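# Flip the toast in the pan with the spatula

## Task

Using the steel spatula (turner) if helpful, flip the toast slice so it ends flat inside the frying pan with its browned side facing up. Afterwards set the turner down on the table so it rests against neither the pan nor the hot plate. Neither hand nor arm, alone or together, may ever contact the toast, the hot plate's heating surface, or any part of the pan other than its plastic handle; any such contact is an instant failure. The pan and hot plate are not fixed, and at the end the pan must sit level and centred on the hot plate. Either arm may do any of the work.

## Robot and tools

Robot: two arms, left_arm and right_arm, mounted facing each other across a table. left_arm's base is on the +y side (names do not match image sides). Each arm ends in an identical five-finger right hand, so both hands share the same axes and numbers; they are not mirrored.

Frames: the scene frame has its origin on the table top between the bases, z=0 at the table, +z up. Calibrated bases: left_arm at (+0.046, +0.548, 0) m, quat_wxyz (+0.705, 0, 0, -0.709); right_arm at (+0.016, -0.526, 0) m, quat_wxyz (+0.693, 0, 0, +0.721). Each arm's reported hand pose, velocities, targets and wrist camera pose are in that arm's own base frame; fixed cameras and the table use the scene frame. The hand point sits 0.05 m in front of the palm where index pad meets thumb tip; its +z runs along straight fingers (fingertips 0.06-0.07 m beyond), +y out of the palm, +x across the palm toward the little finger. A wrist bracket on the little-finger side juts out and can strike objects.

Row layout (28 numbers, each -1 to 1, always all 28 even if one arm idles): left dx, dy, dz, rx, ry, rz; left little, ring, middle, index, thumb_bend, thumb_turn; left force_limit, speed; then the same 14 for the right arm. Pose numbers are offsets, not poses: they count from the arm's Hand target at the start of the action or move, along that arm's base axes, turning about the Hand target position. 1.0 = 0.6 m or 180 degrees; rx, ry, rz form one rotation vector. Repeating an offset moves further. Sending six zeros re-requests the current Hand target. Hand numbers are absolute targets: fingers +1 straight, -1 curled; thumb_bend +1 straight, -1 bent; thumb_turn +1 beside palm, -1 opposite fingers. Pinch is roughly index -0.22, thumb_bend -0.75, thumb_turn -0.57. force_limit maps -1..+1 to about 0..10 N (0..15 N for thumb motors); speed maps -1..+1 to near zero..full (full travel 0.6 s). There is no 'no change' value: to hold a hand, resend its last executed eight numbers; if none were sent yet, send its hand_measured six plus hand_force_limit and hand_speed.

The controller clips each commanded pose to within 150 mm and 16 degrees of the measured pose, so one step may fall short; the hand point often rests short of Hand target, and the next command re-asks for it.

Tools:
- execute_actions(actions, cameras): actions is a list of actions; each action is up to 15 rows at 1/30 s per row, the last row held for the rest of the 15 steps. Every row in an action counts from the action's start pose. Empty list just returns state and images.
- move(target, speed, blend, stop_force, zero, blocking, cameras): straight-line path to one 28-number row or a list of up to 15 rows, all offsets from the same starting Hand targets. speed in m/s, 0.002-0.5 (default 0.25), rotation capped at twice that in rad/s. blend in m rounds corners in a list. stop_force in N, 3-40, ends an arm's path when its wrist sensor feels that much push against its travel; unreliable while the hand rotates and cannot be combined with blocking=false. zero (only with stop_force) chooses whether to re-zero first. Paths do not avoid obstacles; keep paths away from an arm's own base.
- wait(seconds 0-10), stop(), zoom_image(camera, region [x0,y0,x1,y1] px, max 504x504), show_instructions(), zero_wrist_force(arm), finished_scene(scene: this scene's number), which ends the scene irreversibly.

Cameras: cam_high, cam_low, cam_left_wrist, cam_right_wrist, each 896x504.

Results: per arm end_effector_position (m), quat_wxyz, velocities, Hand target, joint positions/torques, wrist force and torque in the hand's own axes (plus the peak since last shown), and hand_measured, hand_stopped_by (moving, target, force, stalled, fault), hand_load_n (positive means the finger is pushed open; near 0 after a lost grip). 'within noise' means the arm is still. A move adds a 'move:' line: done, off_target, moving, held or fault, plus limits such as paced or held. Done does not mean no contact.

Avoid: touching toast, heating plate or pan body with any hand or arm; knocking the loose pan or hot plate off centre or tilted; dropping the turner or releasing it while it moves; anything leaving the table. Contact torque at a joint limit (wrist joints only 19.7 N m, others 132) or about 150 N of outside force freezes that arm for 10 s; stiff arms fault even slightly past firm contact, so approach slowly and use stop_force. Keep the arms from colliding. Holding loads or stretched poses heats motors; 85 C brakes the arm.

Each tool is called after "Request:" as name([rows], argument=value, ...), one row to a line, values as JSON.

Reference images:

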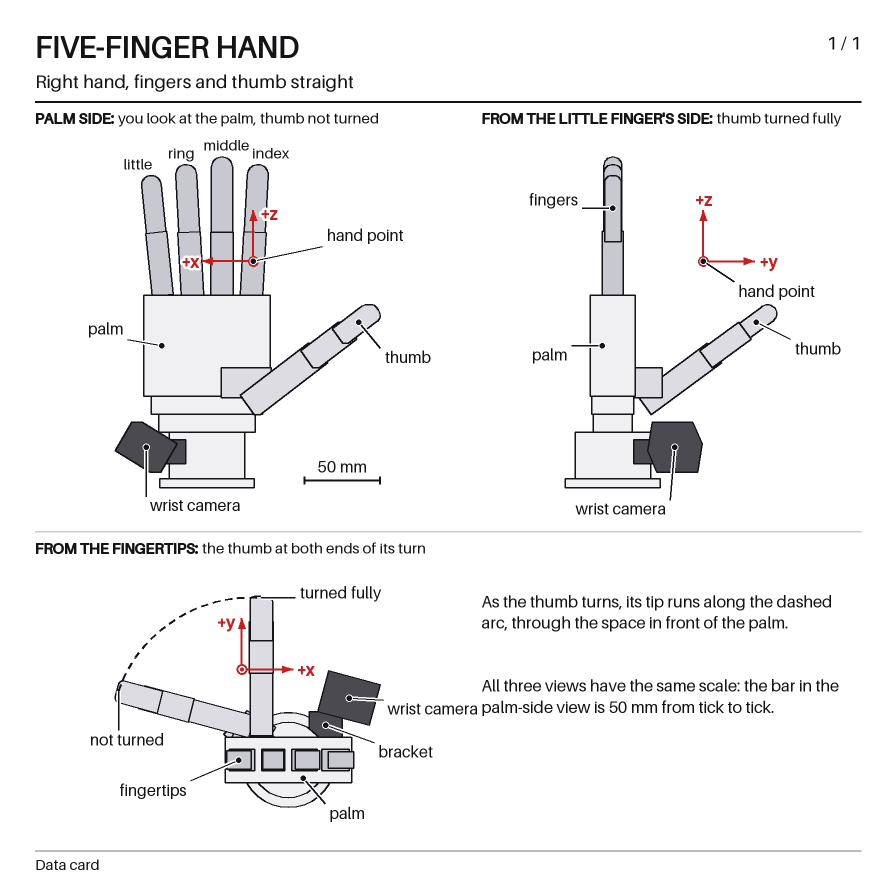

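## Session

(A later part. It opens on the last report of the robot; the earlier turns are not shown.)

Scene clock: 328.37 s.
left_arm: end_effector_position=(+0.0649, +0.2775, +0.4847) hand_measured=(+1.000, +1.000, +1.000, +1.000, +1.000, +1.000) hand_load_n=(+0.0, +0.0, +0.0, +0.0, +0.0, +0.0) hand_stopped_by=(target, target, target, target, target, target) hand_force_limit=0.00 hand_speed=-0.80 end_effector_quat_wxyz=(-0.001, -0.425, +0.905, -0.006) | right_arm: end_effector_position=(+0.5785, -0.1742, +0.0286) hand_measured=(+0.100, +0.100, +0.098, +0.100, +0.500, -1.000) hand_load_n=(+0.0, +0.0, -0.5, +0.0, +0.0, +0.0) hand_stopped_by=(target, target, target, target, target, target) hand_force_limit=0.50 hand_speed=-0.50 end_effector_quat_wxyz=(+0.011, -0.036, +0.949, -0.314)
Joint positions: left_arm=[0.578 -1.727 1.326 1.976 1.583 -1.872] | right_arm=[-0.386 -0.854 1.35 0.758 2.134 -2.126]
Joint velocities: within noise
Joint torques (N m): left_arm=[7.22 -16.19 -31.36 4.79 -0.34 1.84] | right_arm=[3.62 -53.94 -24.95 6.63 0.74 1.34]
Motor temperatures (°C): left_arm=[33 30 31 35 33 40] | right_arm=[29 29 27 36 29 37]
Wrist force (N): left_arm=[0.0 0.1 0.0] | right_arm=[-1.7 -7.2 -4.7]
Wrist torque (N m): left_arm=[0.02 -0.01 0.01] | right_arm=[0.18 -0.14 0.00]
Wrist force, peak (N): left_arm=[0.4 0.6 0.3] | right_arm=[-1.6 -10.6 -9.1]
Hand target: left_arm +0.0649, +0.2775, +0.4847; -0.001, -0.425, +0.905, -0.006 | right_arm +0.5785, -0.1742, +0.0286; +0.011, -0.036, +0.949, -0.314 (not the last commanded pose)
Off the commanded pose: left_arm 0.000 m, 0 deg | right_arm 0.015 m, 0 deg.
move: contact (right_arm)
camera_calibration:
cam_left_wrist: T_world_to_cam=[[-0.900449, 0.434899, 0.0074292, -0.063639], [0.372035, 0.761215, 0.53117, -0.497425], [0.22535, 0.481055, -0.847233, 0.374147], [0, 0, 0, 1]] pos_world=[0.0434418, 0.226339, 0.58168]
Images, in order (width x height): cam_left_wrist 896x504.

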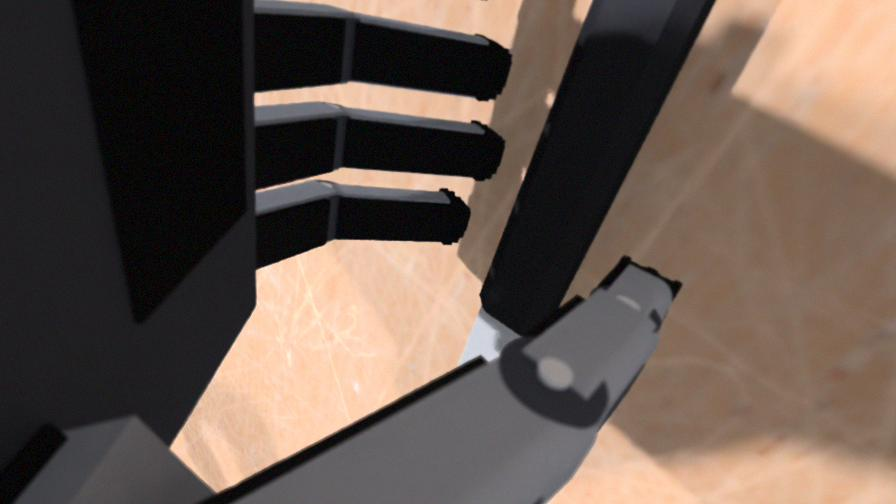

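Request:
move(target=[0,0,0,0,0,0,1,1,1,1,1,1,0,-0.8,0,0,0.06,0,0,0,0.1,0.1,0.1,0.1,0.5,-1,0.5,-0.5], speed=0.05, cameras=["cam_low","cam_left_wrist","cam_high"])

Request:
zoom_image(camera="cam_low", region=[380, 180, 500, 280])

Request:
zoom_image(camera="cam_high", region=[340, 190, 500, 300])

Scene clock: 334.87 s.
left_arm: end_effector_position=(+0.0649, +0.2775, +0.4847) hand_measured=(+1.000, +1.000, +1.000, +1.000, +1.000, +1.000) hand_load_n=(+0.0, +0.0, +0.0, +0.0, +0.0, +0.0) hand_stopped_by=(target, target, target, target, target, target) hand_force_limit=0.00 hand_speed=-0.80 end_effector_quat_wxyz=(-0.001, -0.425, +0.905, -0.006) | right_arm: end_effector_position=(+0.5786, -0.1742, +0.0647) hand_measured=(+0.100, +0.100, +0.098, +0.100, +0.500, -1.000) hand_load_n=(+0.5, +0.0, +0.0, +0.0, +0.0, +0.0) hand_stopped_by=(target, target, target, target, target, target) hand_force_limit=0.50 hand_speed=-0.50 end_effector_quat_wxyz=(+0.011, -0.036, +0.949, -0.314) end_effector_velocity=(+0.001, +0.000, -0.002) end_effector_angular_velocity=(-0.001, -0.002, +0.000)
Joint positions: left_arm=[0.578 -1.727 1.326 1.976 1.583 -1.872] | right_arm=[-0.386 -0.893 1.316 0.83 2.134 -2.126]
Joint velocities: left_arm=[within noise] | right_arm=[0 0.002 0.002 -0.006 0 0.001]
Joint torques (N m): left_arm=[8.66 -14.52 -31.69 4.76 -0.27 1.9] | right_arm=[0.98 -43.42 -12.91 0.4 0.44 -0.86]
Motor temperatures (°C): left_arm=[33 30 31 35 33 40] | right_arm=[29 29 27 36 29 37]
Wrist force (N): left_arm=[-0.1 0.5 0.3] | right_arm=[0.9 -1.0 -0.8]
Wrist torque (N m): left_arm=[0.07 0.00 0.01] | right_arm=[0.06 -0.11 0.13]
Wrist force, peak (N): left_arm=[0.3 0.8 0.2] | right_arm=[-1.4 -7.5 -5.3]
Hand target: left_arm +0.0649, +0.2775, +0.4847; -0.001, -0.425, +0.905, -0.006 | right_arm +0.5785, -0.1742, +0.0646; +0.011, -0.036, +0.949, -0.314
Off the commanded pose: left_arm 0.000 m, 0 deg | right_arm 0.000 m, 0 deg.
move: done
camera_calibration:
cam_left_wrist: T_world_to_cam=[[-0.900448, 0.4349, 0.00742915, -0.0636391], [0.372035, 0.761215, 0.531169, -0.497425], [0.22535, 0.481055, -0.847233, 0.374147], [0, 0, 0, 1]] pos_world=[0.0434418, 0.226339, 0.58168]
Images, in order (width x height): cam_high 896x504, cam_low 896x504, cam_left_wrist 896x504.

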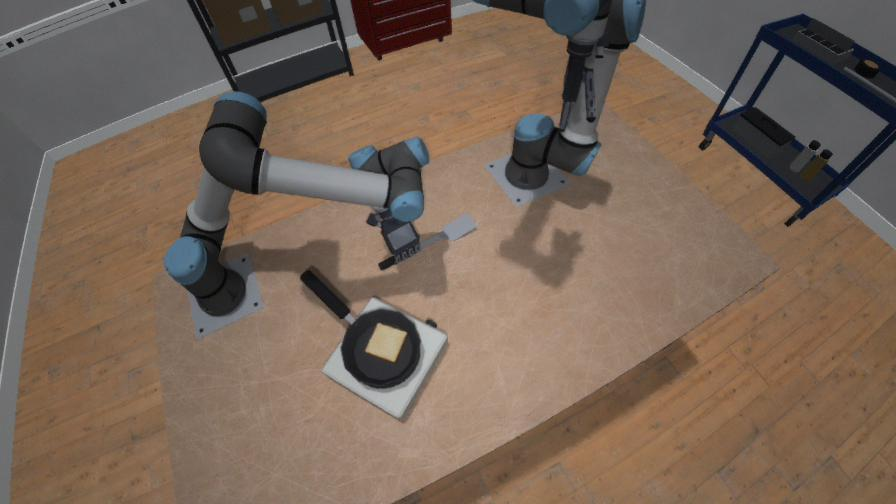

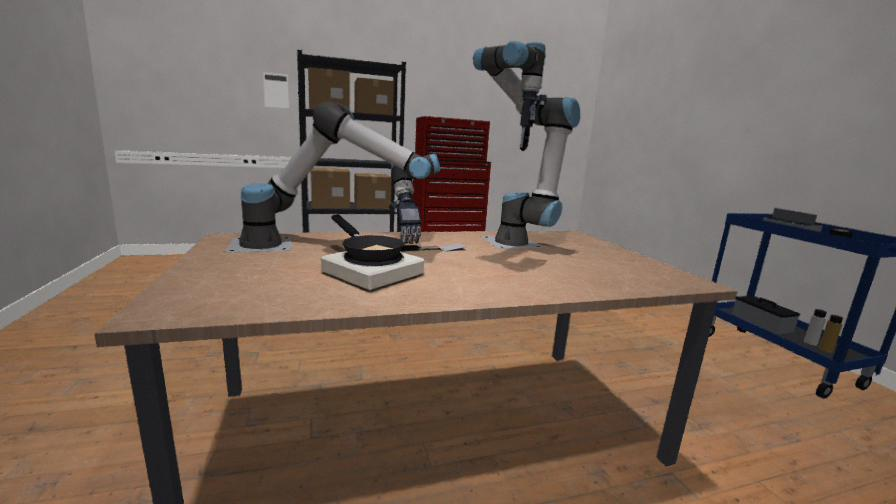

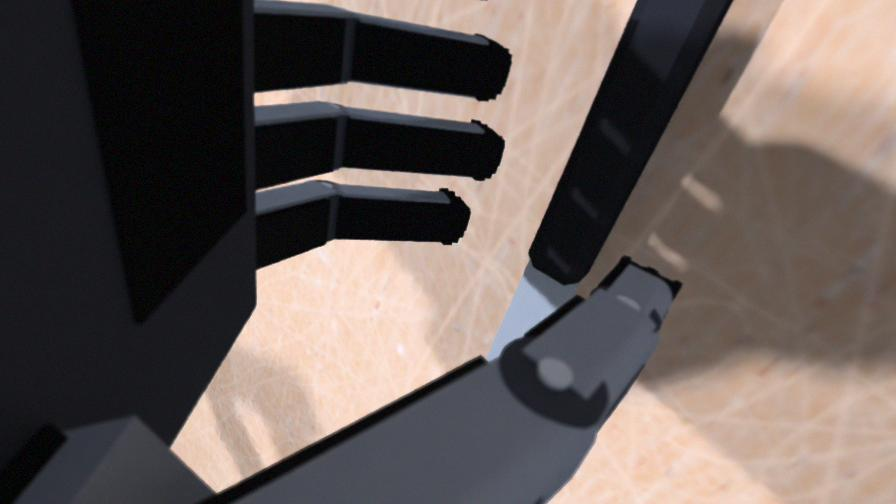

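Scaled by 4.200 from the camera's 896x504 image, which has a finer 1280x720 frame.

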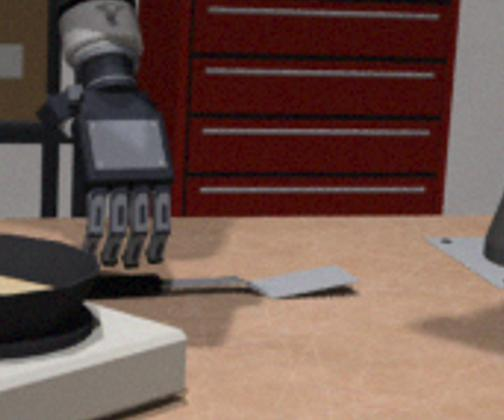

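Scaled by 3.150 from the camera's 896x504 image, which has a finer 1280x720 frame.

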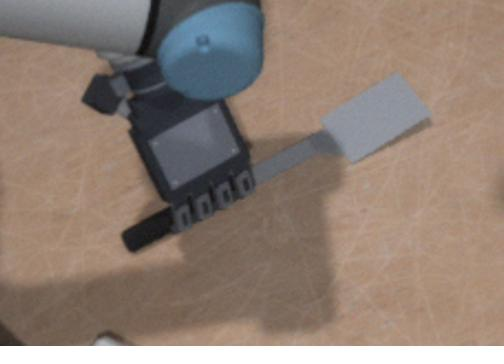

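Request:
wait(seconds=0, cameras=["cam_right_wrist","cam_left_wrist"])

Request:
zoom_image(camera="cam_left_wrist", region=[420, 0, 760, 380])

Scene clock: 335.77 s.
left_arm: end_effector_position=(+0.0649, +0.2775, +0.4847) hand_measured=(+1.000, +1.000, +1.000, +1.000, +1.000, +1.000) hand_load_n=(+0.0, +0.0, +0.0, +0.0, +0.0, +0.0) hand_stopped_by=(target, target, target, target, target, target) hand_force_limit=0.00 hand_speed=-0.80 end_effector_quat_wxyz=(-0.001, -0.425, +0.905, -0.006) | right_arm: end_effector_position=(+0.5785, -0.1742, +0.0646) hand_measured=(+0.100, +0.100, +0.098, +0.100, +0.500, -1.000) hand_load_n=(+0.0, +0.0, +0.0, +0.0, +0.0, +0.0) hand_stopped_by=(target, target, target, target, target, target) hand_force_limit=0.50 hand_speed=-0.50 end_effector_quat_wxyz=(+0.011, -0.036, +0.949, -0.314)
Joint positions: left_arm=[0.578 -1.727 1.326 1.976 1.583 -1.872] | right_arm=[-0.386 -0.893 1.316 0.83 2.134 -2.126]
Joint velocities: within noise
Joint torques (N m): left_arm=[8.05 -14.7 -32.54 4.56 -0.28 1.93] | right_arm=[0.85 -43.85 -15.16 0.37 0.41 -0.58]
Motor temperatures (°C): left_arm=[33 30 31 35 33 40] | right_arm=[29 29 27 36 29 37]
Wrist force (N): left_arm=[0.2 0.3 0.1] | right_arm=[0.7 -1.2 -0.8]
Wrist torque (N m): left_arm=[0.04 -0.04 0.02] | right_arm=[0.03 -0.07 0.10]
Wrist force, peak (N): left_arm=[0.3 0.5 0.2] | right_arm=[1.0 -1.3 -1.0]
Hand target: left_arm +0.0649, +0.2775, +0.4847; -0.001, -0.425, +0.905, -0.006 | right_arm +0.5785, -0.1742, +0.0646; +0.011, -0.036, +0.949, -0.314
Off the commanded pose: left_arm 0.000 m, 0 deg | right_arm 0.000 m, 0 deg.
camera_calibration:
cam_left_wrist: T_world_to_cam=[[-0.900448, 0.434899, 0.00742905, -0.063639], [0.372035, 0.761215, 0.53117, -0.497425], [0.22535, 0.481055, -0.847233, 0.374147], [0, 0, 0, 1]] pos_world=[0.0434418, 0.226339, 0.58168]
cam_right_wrist: T_world_to_cam=[[-0.282347, 0.756347, -0.590101, 0.342653], [0.796956, 0.527337, 0.294579, -0.383148], [0.533986, -0.387111, -0.751667, -0.214361], [0, 0, 0, 1]] pos_world=[0.516565, -0.140098, 0.153939]
Images, in order (width x height): cam_left_wrist 896x504, cam_right_wrist 896x504.

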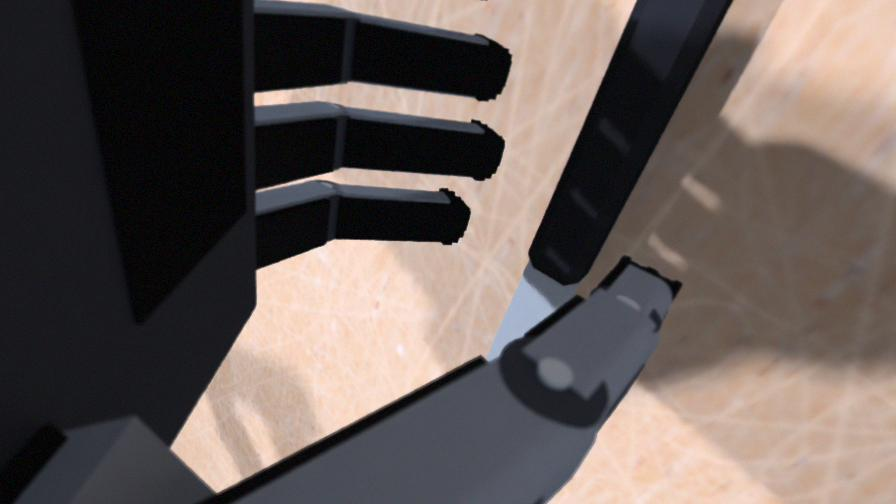

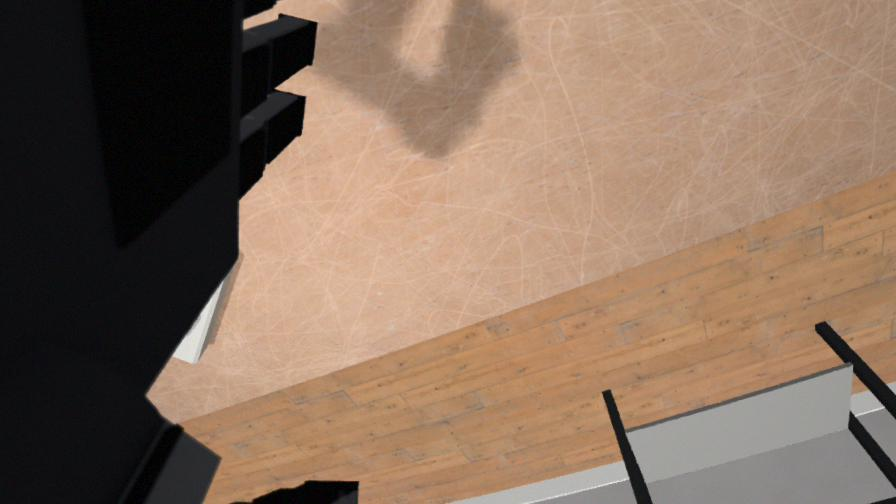

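Scaled by 1.326 from the camera's 896x504 image, which has a finer 1280x720 frame.

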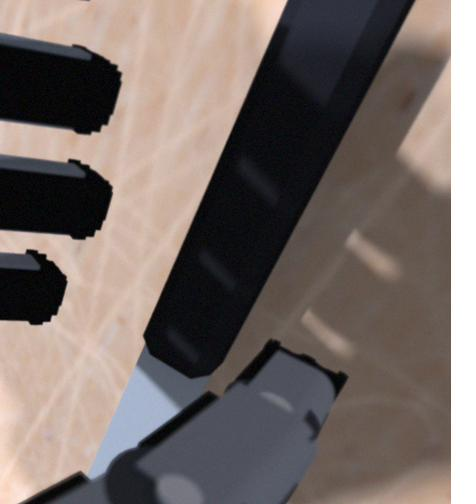

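Request:
move(target=[0,0,0,0,0,0,1,1,1,1,1,1,0,-0.8,0,0,-0.055,0,0,0,0.0,0.0,0.02,0.0,0.45,-1,0.5,-0.5], speed=0.04, cameras=["cam_left_wrist"])

Request:
move(target=[0,0,0,0,0,0,1,1,1,1,1,1,0,-0.8,0,0,-0.0215,0,0,0,0.0,0.0,0.02,0.0,0.45,-1,0.5,-0.5], speed=0.01, stop_force=3, cameras=["cam_left_wrist"])

Scene clock: 341.50 s.
left_arm: end_effector_position=(+0.0649, +0.2775, +0.4847) hand_measured=(+1.000, +1.000, +1.000, +1.000, +1.000, +1.000) hand_load_n=(+0.0, +0.0, +0.0, +0.0, +0.0, +0.0) hand_stopped_by=(target, target, target, target, target, target) hand_force_limit=0.00 hand_speed=-0.80 end_effector_quat_wxyz=(-0.001, -0.425, +0.905, -0.006) | right_arm: end_effector_position=(+0.5785, -0.1742, +0.0315) hand_measured=(+0.000, +0.000, +0.020, +0.000, +0.450, -1.000) hand_load_n=(+0.0, +0.0, +0.0, +0.0, +0.0, +0.0) hand_stopped_by=(target, target, target, target, target, target) hand_force_limit=0.50 hand_speed=-0.50 end_effector_quat_wxyz=(+0.011, -0.036, +0.949, -0.314) end_effector_velocity=(+0.000, +0.000, +0.002) end_effector_angular_velocity=(+0.001, +0.001, +0.001)
Joint positions: left_arm=[0.578 -1.727 1.326 1.976 1.583 -1.872] | right_arm=[-0.386 -0.858 1.347 0.763 2.134 -2.126]
Joint velocities: left_arm=[within noise] | right_arm=[0 -0.003 -0.001 0.005 -0.001 -0.001]
Joint torques (N m): left_arm=[8.29 -14.54 -30.77 4.88 -0.4 2.05] | right_arm=[0.05 -56.41 -30.23 5.76 1.61 0.8]
Motor temperatures (°C): left_arm=[33 30 31 35 33 40] | right_arm=[29 29 27 36 29 37]
Wrist force (N): left_arm=[0.2 0.5 0.2] | right_arm=[0.9 -1.1 -1.0]
Wrist torque (N m): left_arm=[0.05 -0.04 0.03] | right_arm=[0.04 -0.13 0.12]
Wrist force, peak (N): left_arm=[0.3 0.7 0.3] | right_arm=[0.9 -1.4 -1.2]
Hand target: left_arm +0.0649, +0.2775, +0.4847; -0.001, -0.425, +0.905, -0.006 | right_arm +0.5785, -0.1742, +0.0316; +0.011, -0.036, +0.949, -0.314
Off the commanded pose: left_arm 0.000 m, 0 deg | right_arm 0.000 m, 0 deg.
move: done
camera_calibration:
cam_left_wrist: T_world_to_cam=[[-0.900448, 0.434899, 0.00742907, -0.063639], [0.372035, 0.761215, 0.53117, -0.497425], [0.22535, 0.481055, -0.847233, 0.374147], [0, 0, 0, 1]] pos_world=[0.0434418, 0.226339, 0.58168]
Images, in order (width x height): cam_left_wrist 896x504.

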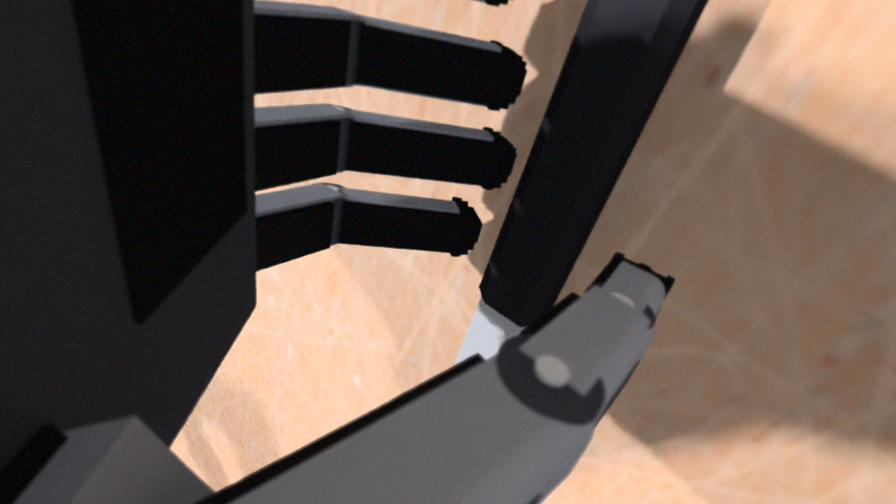

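Scene clock: 343.00 s.
left_arm: end_effector_position=(+0.0649, +0.2775, +0.4847) hand_measured=(+1.000, +1.000, +1.000, +1.000, +1.000, +1.000) hand_load_n=(+0.0, +0.0, +0.0, +0.0, +0.0, +0.0) hand_stopped_by=(target, target, target, target, target, target) hand_force_limit=0.00 hand_speed=-0.80 end_effector_quat_wxyz=(-0.001, -0.425, +0.905, -0.006) | right_arm: end_effector_position=(+0.5785, -0.1742, +0.0266) hand_measured=(+0.000, +0.000, +0.020, +0.000, +0.450, -1.000) hand_load_n=(+0.0, +0.0, -1.5, +0.0, +0.0, +0.0) hand_stopped_by=(target, target, target, target, target, target) hand_force_limit=0.50 hand_speed=-0.50 end_effector_quat_wxyz=(+0.011, -0.036, +0.949, -0.314)
Joint positions: left_arm=[0.578 -1.727 1.326 1.976 1.583 -1.872] | right_arm=[-0.386 -0.852 1.351 0.754 2.134 -2.126]
Joint velocities: within noise
Joint torques (N m): left_arm=[7.57 -15.29 -30.63 4.45 -0.12 1.78] | right_arm=[-0.02 -54.7 -27.76 5.7 -0.58 -0.22]
Motor temperatures (°C): left_arm=[33 30 31 35 33 40] | right_arm=[29 29 27 36 29 37]
Wrist force (N): left_arm=[0.3 0.4 0.2] | right_arm=[0.4 -4.7 -3.5]
Wrist torque (N m): left_arm=[0.04 -0.05 0.04] | right_arm=[0.10 -0.07 0.05]
Wrist force, peak (N): left_arm=[0.5 0.5 0.2] | right_arm=[0.3 -9.2 -7.0]
Hand target: left_arm +0.0649, +0.2775, +0.4847; -0.001, -0.425, +0.905, -0.006 | right_arm +0.5785, -0.1742, +0.0266; +0.011, -0.036, +0.949, -0.314 (not the last commanded pose)
Off the commanded pose: left_arm 0.000 m, 0 deg | right_arm 0.008 m, 0 deg.
move: contact (right_arm)
camera_calibration:
cam_left_wrist: T_world_to_cam=[[-0.900449, 0.434899, 0.0074292, -0.063639], [0.372035, 0.761216, 0.53117, -0.497425], [0.22535, 0.481055, -0.847233, 0.374147], [0, 0, 0, 1]] pos_world=[0.0434418, 0.226339, 0.58168]
Images, in order (width x height): cam_left_wrist 896x504.

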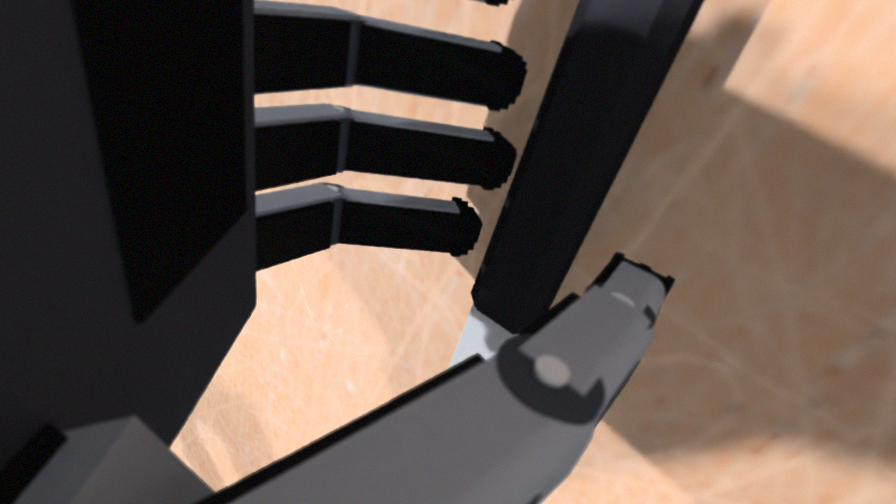

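Request:
execute_actions([
  [[0,0,0,0,0,0,1,1,1,1,1,1,0,-0.8,0,0,-0.002,0,0,0,-0.5,-0.5,-0.5,-0.5,0.1,-1,-0.3,-0.8]],
], cameras=[])

Request:
wait(seconds=3.5, cameras=["cam_left_wrist"])

Scene clock: 346.27 s.
left_arm: end_effector_position=(+0.0649, +0.2775, +0.4847) hand_measured=(+1.000, +1.000, +1.000, +1.000, +1.000, +1.000) hand_load_n=(+0.5, +0.0, +0.0, +0.0, +0.0, +0.5) hand_stopped_by=(target, target, target, target, target, target) hand_force_limit=0.00 hand_speed=-0.80 end_effector_quat_wxyz=(-0.001, -0.425, +0.905, -0.006) | right_arm: end_effector_position=(+0.5785, -0.1742, +0.0254) hand_measured=(-0.500, -0.500, -0.500, -0.500, +0.100, -1.000) hand_load_n=(+0.0, +0.0, +0.0, +0.0, +0.5, -0.5) hand_stopped_by=(target, target, target, target, target, target) hand_force_limit=-0.30 hand_speed=-0.80 end_effector_quat_wxyz=(+0.011, -0.036, +0.949, -0.314)
Joint positions: left_arm=[0.578 -1.727 1.326 1.976 1.583 -1.872] | right_arm=[-0.386 -0.851 1.352 0.752 2.134 -2.126]
Joint velocities: within noise
Joint torques (N m): left_arm=[9.23 -15.28 -31.07 4.64 -0.17 1.92] | right_arm=[-0.3 -57.45 -13.73 5.34 2.22 0.01]
Motor temperatures (°C): left_arm=[33 30 31 35 33 40] | right_arm=[29 29 27 36 29 37]
Wrist force (N): left_arm=[0.1 0.1 0.1] | right_arm=[1.1 -1.0 -1.3]
Wrist torque (N m): left_arm=[0.01 -0.02 0.01] | right_arm=[0.04 -0.14 0.12]
Wrist force, peak (N): left_arm=[0.3 0.5 0.5] | right_arm=[-0.2 -8.5 -4.8]
Hand target: left_arm +0.0649, +0.2775, +0.4847; -0.001, -0.425, +0.905, -0.006 | right_arm +0.5785, -0.1742, +0.0254; +0.011, -0.036, +0.949, -0.314
Off the commanded pose: left_arm 0.000 m, 0 deg | right_arm 0.000 m, 0 deg.
Step readings (end_effector_position of left_arm | right_arm):
0: (+0.0649, +0.2775, +0.4847) | (+0.5785, -0.1742, +0.0266)
1: (+0.0649, +0.2775, +0.4847) | (+0.5785, -0.1742, +0.0266)
2: (+0.0649, +0.2775, +0.4847) | (+0.5785, -0.1742, +0.0265)
4: (+0.0649, +0.2775, +0.4847) | (+0.5786, -0.1742, +0.0257)
8: (+0.0649, +0.2775, +0.4847) | (+0.5786, -0.1742, +0.0254)
15: (+0.0649, +0.2775, +0.4847) | (+0.5786, -0.1742, +0.0254)
No camera images: "cameras" was empty.

Scene clock: 349.77 s.
left_arm: end_effector_position=(+0.0649, +0.2775, +0.4847) hand_measured=(+1.000, +1.000, +1.000, +1.000, +1.000, +1.000) hand_load_n=(+0.0, +0.0, +0.0, +0.0, +0.0, +0.0) hand_stopped_by=(target, target, target, target, target, target) hand_force_limit=0.00 hand_speed=-0.80 end_effector_quat_wxyz=(-0.001, -0.425, +0.905, -0.006) | right_arm: end_effector_position=(+0.5785, -0.1742, +0.0254) hand_measured=(-0.500, -0.500, -0.500, -0.500, +0.100, -1.000) hand_load_n=(+0.0, +0.0, +0.0, +0.0, +0.5, +0.0) hand_stopped_by=(target, target, target, target, target, target) hand_force_limit=-0.30 hand_speed=-0.80 end_effector_quat_wxyz=(+0.011, -0.036, +0.949, -0.314)
Joint positions: left_arm=[0.578 -1.727 1.326 1.976 1.583 -1.872] | right_arm=[-0.386 -0.851 1.352 0.752 2.134 -2.126]
Joint velocities: within noise
Joint torques (N m): left_arm=[7.95 -15.33 -30.57 4.76 -0.15 2.03] | right_arm=[-0.07 -56.28 -15.76 4.17 2.04 -0.15]
Motor temperatures (°C): left_arm=[33 30 31 35 33 40] | right_arm=[29 29 27 36 29 37]
Wrist force (N): left_arm=[0.1 0.5 0.3] | right_arm=[0.7 -0.9 -1.4]
Wrist torque (N m): left_arm=[0.05 -0.02 0.02] | right_arm=[0.06 -0.08 0.11]
Wrist force, peak (N): left_arm=[0.6 0.4 0.2] | right_arm=[1.1 -1.1 -1.6]
Hand target: left_arm +0.0649, +0.2775, +0.4847; -0.001, -0.425, +0.905, -0.006 | right_arm +0.5785, -0.1742, +0.0254; +0.011, -0.036, +0.949, -0.314
Off the commanded pose: left_arm 0.000 m, 0 deg | right_arm 0.000 m, 0 deg.
wait: 3.50 s; at rest by 0.17 s
camera_calibration:
cam_left_wrist: T_world_to_cam=[[-0.900448, 0.434899, 0.00742906, -0.063639], [0.372035, 0.761215, 0.53117, -0.497425], [0.22535, 0.481055, -0.847233, 0.374147], [0, 0, 0, 1]] pos_world=[0.0434418, 0.226339, 0.58168]
Images, in order (width x height): cam_left_wrist 896x504.

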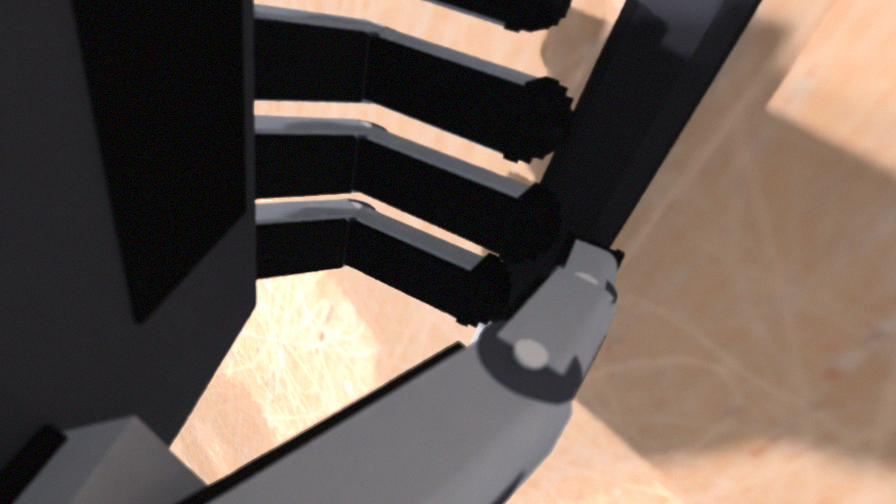

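Request:
execute_actions([
  [[0,0,0,0,0,0,1,1,1,1,1,1,0,-0.8,0,0,0.065,0,0,0,-0.3,-0.3,-0.3,-0.3,0.2,-1,0.5,-0.5]],
], cameras=[])

Request:
execute_actions([
  [[0,0,0,0,0,0,1,1,1,1,1,1,0,-0.8,0,0,0,0,0,0,0.1,0.1,0.1,0.1,0.55,-1,0.5,-0.5]],
], cameras=["cam_left_wrist","cam_right_wrist"])

Request:
zoom_image(camera="cam_left_wrist", region=[420, 0, 760, 380])

Scene clock: 355.53 s.
left_arm: end_effector_position=(+0.0649, +0.2775, +0.4847) hand_measured=(+1.000, +1.000, +1.000, +1.000, +1.000, +1.000) hand_load_n=(+0.0, +0.0, +0.0, +0.0, +0.0, +0.0) hand_stopped_by=(target, target, target, target, target, target) hand_force_limit=0.00 hand_speed=-0.80 end_effector_quat_wxyz=(-0.001, -0.425, +0.905, -0.006) | right_arm: end_effector_position=(+0.5785, -0.1742, +0.0644) hand_measured=(-0.300, -0.300, -0.300, -0.300, +0.200, -1.000) hand_load_n=(+0.0, +0.0, +0.0, +0.0, +0.0, +0.0) hand_stopped_by=(target, target, target, target, target, target) hand_force_limit=0.50 hand_speed=-0.50 end_effector_quat_wxyz=(+0.011, -0.036, +0.949, -0.314)
Joint positions: left_arm=[0.578 -1.727 1.326 1.976 1.583 -1.872] | right_arm=[-0.386 -0.893 1.316 0.83 2.134 -2.126]
Joint velocities: within noise
Joint torques (N m): left_arm=[8.42 -15.84 -30.92 4.56 -0.03 2.18] | right_arm=[3.27 -56.93 -29.77 5.87 0.16 -0.53]
Motor temperatures (°C): left_arm=[33 30 31 35 33 40] | right_arm=[29 29 27 36 29 37]
Wrist force (N): left_arm=[0.4 0.4 0.2] | right_arm=[0.8 -1.2 -0.9]
Wrist torque (N m): left_arm=[0.05 -0.07 0.04] | right_arm=[0.04 -0.10 0.11]
Wrist force, peak (N): left_arm=[0.2 0.5 0.5] | right_arm=[1.0 6.1 7.9]
Hand target: left_arm +0.0649, +0.2775, +0.4847; -0.001, -0.425, +0.905, -0.006 | right_arm +0.5785, -0.1742, +0.0644; +0.011, -0.036, +0.949, -0.314
Off the commanded pose: left_arm 0.000 m, 0 deg | right_arm 0.000 m, 0 deg.
Step readings (end_effector_position of left_arm | right_arm):
0: (+0.0649, +0.2775, +0.4847) | (+0.5785, -0.1742, +0.0254)
1: (+0.0649, +0.2775, +0.4847) | (+0.5786, -0.1742, +0.0258)
2: (+0.0649, +0.2775, +0.4847) | (+0.5785, -0.1742, +0.0352)
4: (+0.0649, +0.2775, +0.4847) | (+0.5783, -0.1741, +0.0604)
8: (+0.0649, +0.2775, +0.4847) | (+0.5785, -0.1742, +0.0666)
15: (+0.0649, +0.2775, +0.4847) | (+0.5786, -0.1742, +0.0643)
No camera images: "cameras" was empty.

Scene clock: 356.47 s.
left_arm: end_effector_position=(+0.0649, +0.2775, +0.4847) hand_measured=(+1.000, +1.000, +1.000, +1.000, +1.000, +1.000) hand_load_n=(+0.0, +0.0, +0.0, +0.0, +0.0, +0.0) hand_stopped_by=(target, target, target, target, target, target) hand_force_limit=0.00 hand_speed=-0.80 end_effector_quat_wxyz=(-0.001, -0.425, +0.905, -0.006) | right_arm: end_effector_position=(+0.5785, -0.1742, +0.0644) hand_measured=(+0.100, +0.100, +0.100, +0.100, +0.550, -1.000) hand_load_n=(+0.0, +0.0, +0.0, +0.0, +0.0, +0.0) hand_stopped_by=(target, target, target, target, target, target) hand_force_limit=0.50 hand_speed=-0.50 end_effector_quat_wxyz=(+0.011, -0.036, +0.949, -0.314)
Joint positions: left_arm=[0.578 -1.727 1.326 1.976 1.583 -1.872] | right_arm=[-0.386 -0.893 1.316 0.83 2.134 -2.126]
Joint velocities: within noise
Joint torques (N m): left_arm=[8.59 -15.29 -32.25 4.34 0.02 2.03] | right_arm=[5.21 -57.1 -28.64 5.49 0.42 -1.23]
Motor temperatures (°C): left_arm=[33 30 31 35 33 40] | right_arm=[29 29 27 36 29 37]
Wrist force (N): left_arm=[0.4 0.2 0.2] | right_arm=[0.8 -1.3 -0.9]
Wrist torque (N m): left_arm=[0.02 -0.08 0.03] | right_arm=[0.02 -0.08 0.10]
Wrist force, peak (N): left_arm=[0.5 0.2 0.3] | right_arm=[0.9 -1.3 -1.0]
Hand target: left_arm +0.0649, +0.2775, +0.4847; -0.001, -0.425, +0.905, -0.006 | right_arm +0.5785, -0.1742, +0.0644; +0.011, -0.036, +0.949, -0.314
Off the commanded pose: left_arm 0.000 m, 0 deg | right_arm 0.000 m, 0 deg.
Step readings (end_effector_position of left_arm | right_arm):
0: (+0.0649, +0.2775, +0.4847) | (+0.5785, -0.1742, +0.0644)
1: (+0.0649, +0.2775, +0.4847) | (+0.5785, -0.1742, +0.0644)
2: (+0.0649, +0.2775, +0.4847) | (+0.5785, -0.1742, +0.0644)
4: (+0.0649, +0.2775, +0.4847) | (+0.5785, -0.1742, +0.0644)
8: (+0.0649, +0.2775, +0.4847) | (+0.5785, -0.1742, +0.0644)
15: (+0.0649, +0.2775, +0.4847) | (+0.5785, -0.1742, +0.0644)
camera_calibration:
cam_left_wrist: T_world_to_cam=[[-0.900448, 0.434899, 0.00742923, -0.0636391], [0.372035, 0.761215, 0.53117, -0.497425], [0.22535, 0.481055, -0.847233, 0.374147], [0, 0, 0, 1]] pos_world=[0.0434418, 0.226339, 0.58168]
cam_right_wrist: T_world_to_cam=[[-0.282309, 0.75635, -0.590115, 0.342539], [0.796957, 0.527321, 0.294605, -0.383107], [0.534005, -0.387127, -0.751646, -0.214507], [0, 0, 0, 1]] pos_world=[0.51657, -0.1401, 0.153769]
Images, in order (width x height): cam_left_wrist 896x504, cam_right_wrist 896x504.

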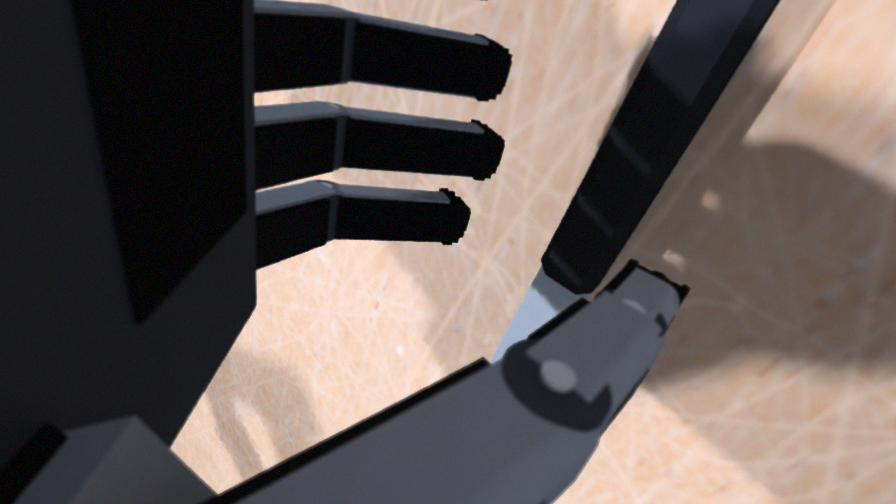

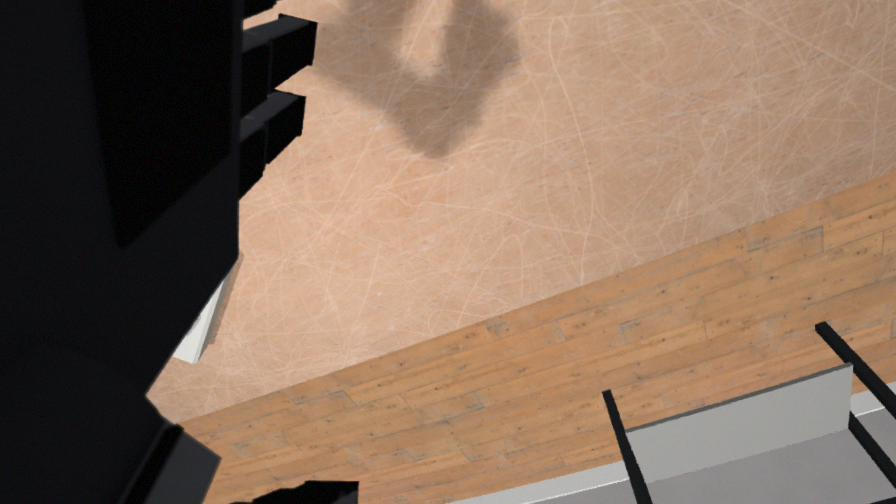

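Scaled by 1.326 from the camera's 896x504 image, which has a finer 1280x720 frame.

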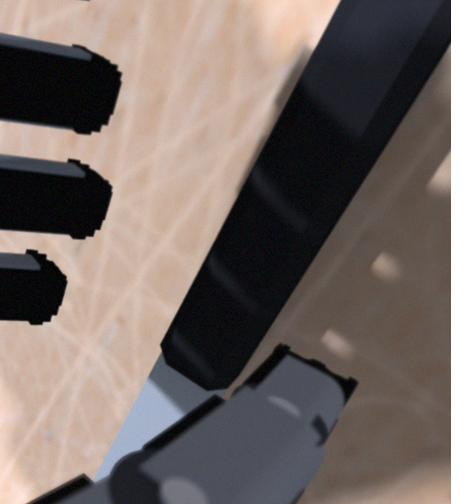

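Request:
move(target=[0,0,0,0,0,0,1,1,1,1,1,1,0,-0.8,0,0,-0.06,0,0,-0.027,-0.1,-0.1,-0.1,-0.1,0.5,-1,0.5,-0.5], speed=0.05, cameras=["cam_left_wrist"])

Request:
move(target=[0,0,0,0,0,0,1,1,1,1,1,1,0,-0.8,0,0,-0.0215,0,0,0,-0.1,-0.1,-0.1,-0.1,0.5,-1,0.5,-0.5], speed=0.01, stop_force=3, cameras=["cam_left_wrist"])

Scene clock: 360.27 s.
left_arm: end_effector_position=(+0.0649, +0.2775, +0.4847) hand_measured=(+1.000, +1.000, +1.000, +1.000, +1.000, +1.000) hand_load_n=(+0.0, +0.0, +0.0, +0.0, +0.0, +0.0) hand_stopped_by=(target, target, target, target, target, target) hand_force_limit=0.00 hand_speed=-0.80 end_effector_quat_wxyz=(-0.001, -0.425, +0.905, -0.006) | right_arm: end_effector_position=(+0.5786, -0.1742, +0.0284) hand_measured=(-0.100, -0.100, -0.100, -0.100, +0.500, -1.000) hand_load_n=(+0.0, +0.0, +0.0, +0.0, +0.0, +0.0) hand_stopped_by=(target, target, target, target, target, target) hand_force_limit=0.50 hand_speed=-0.50 end_effector_quat_wxyz=(-0.002, +0.004, +0.949, -0.314) end_effector_velocity=(+0.000, +0.000, +0.002) end_effector_angular_velocity=(+0.000, -0.001, +0.005)
Joint positions: left_arm=[0.578 -1.727 1.326 1.976 1.583 -1.872] | right_arm=[-0.375 -0.826 1.316 0.823 2.162 -2.016]
Joint velocities: left_arm=[within noise] | right_arm=[0 -0.004 0 -0.001 -0.002 -0.005]
Joint torques (N m): left_arm=[7.22 -14.62 -30.47 4.55 -0.26 2.08] | right_arm=[-0.07 -57.4 -26.89 3.45 -0.2 -1.27]
Motor temperatures (°C): left_arm=[33 30 31 35 33 40] | right_arm=[29 29 27 36 29 37]
Wrist force (N): left_arm=[0.3 0.4 0.1] | right_arm=[0.7 -1.2 -0.6]
Wrist torque (N m): left_arm=[0.05 -0.05 0.03] | right_arm=[0.02 -0.10 0.09]
Wrist force, peak (N): left_arm=[0.4 0.7 0.3] | right_arm=[1.0 -1.4 -1.4]
Hand target: left_arm +0.0649, +0.2775, +0.4847; -0.001, -0.425, +0.905, -0.006 | right_arm +0.5785, -0.1742, +0.0284; -0.002, +0.004, +0.949, -0.314
Off the commanded pose: left_arm 0.000 m, 0 deg | right_arm 0.000 m, 0 deg.
move: done
camera_calibration:
cam_left_wrist: T_world_to_cam=[[-0.900448, 0.434899, 0.00742911, -0.063639], [0.372035, 0.761215, 0.53117, -0.497425], [0.22535, 0.481055, -0.847233, 0.374147], [0, 0, 0, 1]] pos_world=[0.0434418, 0.226339, 0.58168]
Images, in order (width x height): cam_left_wrist 896x504.

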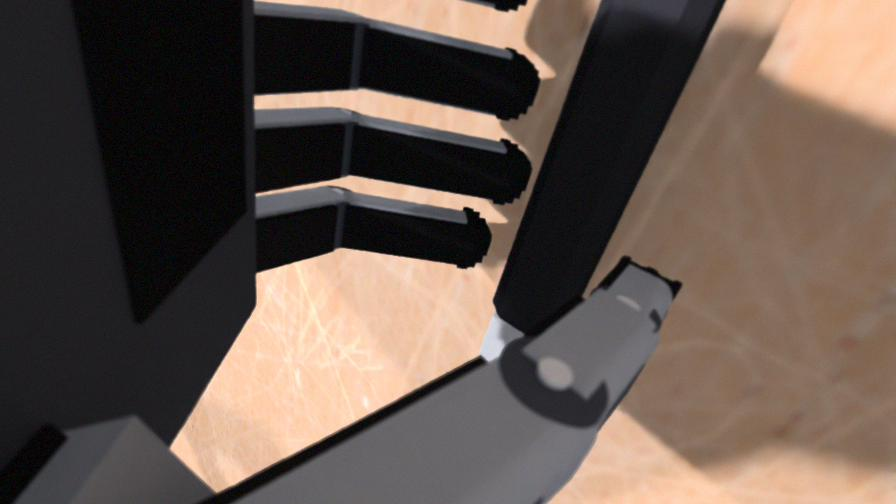

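Scene clock: 361.97 s.
left_arm: end_effector_position=(+0.0649, +0.2775, +0.4847) hand_measured=(+1.000, +1.000, +1.000, +1.000, +1.000, +1.000) hand_load_n=(+0.0, +0.0, +0.0, +0.0, +0.0, +0.0) hand_stopped_by=(target, target, target, target, target, target) hand_force_limit=0.00 hand_speed=-0.80 end_effector_quat_wxyz=(-0.001, -0.425, +0.905, -0.006) | right_arm: end_effector_position=(+0.5785, -0.1742, +0.0216) hand_measured=(-0.100, -0.100, -0.100, -0.100, +0.500, -1.000) hand_load_n=(+0.0, +0.0, -1.5, +0.0, +0.0, +0.5) hand_stopped_by=(target, target, target, target, target, target) hand_force_limit=0.50 hand_speed=-0.50 end_effector_quat_wxyz=(-0.002, +0.004, +0.949, -0.314)
Joint positions: left_arm=[0.578 -1.727 1.326 1.976 1.583 -1.872] | right_arm=[-0.375 -0.819 1.321 0.81 2.161 -2.016]
Joint velocities: within noise
Joint torques (N m): left_arm=[7.39 -15.62 -31.27 4.67 -0.23 1.98] | right_arm=[-4.78 -56.6 -27.15 5.76 -0.19 1.13]
Motor temperatures (°C): left_arm=[33 30 31 35 33 40] | right_arm=[29 29 27 36 29 37]
Wrist force (N): left_arm=[0.2 0.1 0.2] | right_arm=[0.5 -4.8 -3.3]
Wrist torque (N m): left_arm=[0.00 -0.04 0.02] | right_arm=[0.11 -0.04 0.00]
Wrist force, peak (N): left_arm=[0.2 0.4 0.6] | right_arm=[0.2 -8.8 -5.9]
Hand target: left_arm +0.0649, +0.2775, +0.4847; -0.001, -0.425, +0.905, -0.006 | right_arm +0.5785, -0.1742, +0.0216; -0.002, +0.004, +0.949, -0.314 (not the last commanded pose)
Off the commanded pose: left_arm 0.000 m, 0 deg | right_arm 0.006 m, 0 deg.
move: contact (right_arm)
camera_calibration:
cam_left_wrist: T_world_to_cam=[[-0.900448, 0.434899, 0.00742916, -0.063639], [0.372035, 0.761215, 0.53117, -0.497425], [0.22535, 0.481055, -0.847233, 0.374147], [0, 0, 0, 1]] pos_world=[0.0434418, 0.226339, 0.58168]
Images, in order (width x height): cam_left_wrist 896x504.

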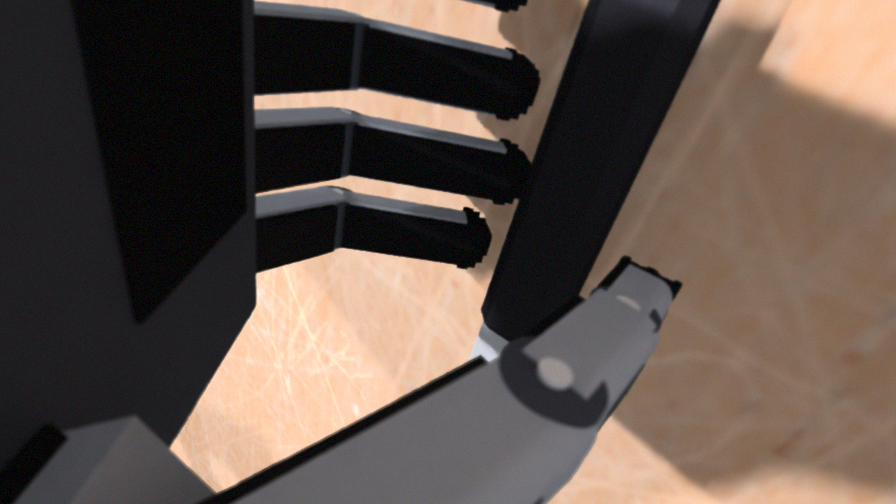

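Request:
execute_actions([
  [[0,0,0,0,0,0,1,1,1,1,1,1,0,-0.8,0,0,0,0,0,0,-0.18,-0.14,-0.2,-0.14,0.47,-1,-0.2,-0.7]],
], cameras=[])

Request:
move(target=[0,0,0,0,0,0,1,1,1,1,1,1,0,-0.8,0,0,-0.011,0,0,0,-0.18,-0.14,-0.2,-0.14,0.47,-1,-0.2,-0.7], speed=0.01, stop_force=3, cameras=["cam_left_wrist"])

Scene clock: 363.73 s.
left_arm: end_effector_position=(+0.0649, +0.2775, +0.4847) hand_measured=(+1.000, +1.000, +1.000, +1.000, +1.000, +1.000) hand_load_n=(+0.0, +0.0, +0.0, +0.0, +0.0, +0.0) hand_stopped_by=(target, target, target, target, target, target) hand_force_limit=0.00 hand_speed=-0.80 end_effector_quat_wxyz=(-0.001, -0.425, +0.905, -0.006) | right_arm: end_effector_position=(+0.5785, -0.1742, +0.0216) hand_measured=(-0.180, -0.140, -0.200, -0.140, +0.470, -1.000) hand_load_n=(+0.0, +0.0, +0.0, +0.0, +0.0, +0.0) hand_stopped_by=(target, target, target, target, target, target) hand_force_limit=-0.20 hand_speed=-0.70 end_effector_quat_wxyz=(-0.002, +0.004, +0.949, -0.314)
Joint positions: left_arm=[0.578 -1.727 1.326 1.976 1.583 -1.872] | right_arm=[-0.375 -0.819 1.321 0.81 2.161 -2.016]
Joint velocities: within noise
Joint torques (N m): left_arm=[7.47 -14.38 -30.2 4.67 -0.09 2.11] | right_arm=[-3.37 -57.6 -25.92 4.08 0.73 0.84]
Motor temperatures (°C): left_arm=[33 30 31 35 33 40] | right_arm=[29 29 27 36 29 37]
Wrist force (N): left_arm=[0.1 0.3 -0.1] | right_arm=[0.7 -1.1 -0.7]
Wrist torque (N m): left_arm=[0.05 -0.02 0.02] | right_arm=[0.03 -0.10 0.09]
Wrist force, peak (N): left_arm=[0.6 0.4 0.2] | right_arm=[0.4 -5.2 -3.2]
Hand target: left_arm +0.0649, +0.2775, +0.4847; -0.001, -0.425, +0.905, -0.006 | right_arm +0.5785, -0.1742, +0.0216; -0.002, +0.004, +0.949, -0.314
Off the commanded pose: left_arm 0.000 m, 0 deg | right_arm 0.000 m, 0 deg.
Step readings (end_effector_position of left_arm | right_arm):
0: (+0.0649, +0.2775, +0.4847) | (+0.5785, -0.1742, +0.0216)
1: (+0.0649, +0.2775, +0.4847) | (+0.5785, -0.1742, +0.0216)
2: (+0.0649, +0.2775, +0.4847) | (+0.5785, -0.1742, +0.0216)
4: (+0.0649, +0.2775, +0.4847) | (+0.5785, -0.1742, +0.0216)
8: (+0.0649, +0.2775, +0.4847) | (+0.5785, -0.1742, +0.0216)
15: (+0.0649, +0.2775, +0.4847) | (+0.5785, -0.1742, +0.0216)
No camera images: "cameras" was empty.

Scene clock: 365.27 s.
left_arm: end_effector_position=(+0.0649, +0.2775, +0.4847) hand_measured=(+1.000, +1.000, +1.000, +1.000, +1.000, +1.000) hand_load_n=(+0.0, +0.0, +0.0, +0.0, +0.0, +0.0) hand_stopped_by=(target, target, target, target, target, target) hand_force_limit=0.00 hand_speed=-0.80 end_effector_quat_wxyz=(-0.001, -0.425, +0.905, -0.006) | right_arm: end_effector_position=(+0.5786, -0.1742, +0.0168) hand_measured=(-0.180, -0.140, -0.200, -0.140, +0.470, -1.000) hand_load_n=(+0.0, -1.5, +0.0, -0.5, +0.0, +0.0) hand_stopped_by=(target, target, target, target, target, target) hand_force_limit=-0.20 hand_speed=-0.70 end_effector_quat_wxyz=(-0.002, +0.004, +0.949, -0.314)
Joint positions: left_arm=[0.578 -1.727 1.326 1.976 1.583 -1.872] | right_arm=[-0.375 -0.813 1.325 0.801 2.161 -2.016]
Joint velocities: within noise
Joint torques (N m): left_arm=[7.62 -14.98 -31.36 4.69 -0.05 2.15] | right_arm=[-3.24 -57.08 -26.69 5.54 -0.79 0.65]
Motor temperatures (°C): left_arm=[33 30 31 35 33 40] | right_arm=[29 29 27 36 29 37]
Wrist force (N): left_arm=[0.2 0.4 0.0] | right_arm=[0.4 -4.4 -3.2]
Wrist torque (N m): left_arm=[0.05 -0.04 0.03] | right_arm=[0.05 -0.01 -0.04]
Wrist force, peak (N): left_arm=[0.4 0.6 0.3] | right_arm=[0.1 -9.5 -7.9]
Hand target: left_arm +0.0649, +0.2775, +0.4847; -0.001, -0.425, +0.905, -0.006 | right_arm +0.5786, -0.1742, +0.0168; -0.002, +0.004, +0.949, -0.314 (not the last commanded pose)
Off the commanded pose: left_arm 0.000 m, 0 deg | right_arm 0.002 m, 0 deg.
move: contact (right_arm)
camera_calibration:
cam_left_wrist: T_world_to_cam=[[-0.900448, 0.434899, 0.00742918, -0.0636391], [0.372035, 0.761215, 0.53117, -0.497425], [0.22535, 0.481055, -0.847233, 0.374147], [0, 0, 0, 1]] pos_world=[0.0434418, 0.226339, 0.58168]
Images, in order (width x height): cam_left_wrist 896x504.

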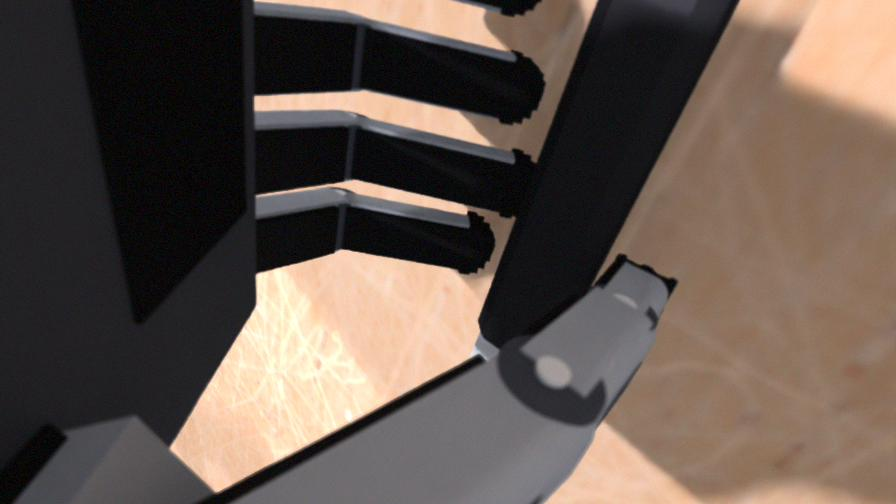

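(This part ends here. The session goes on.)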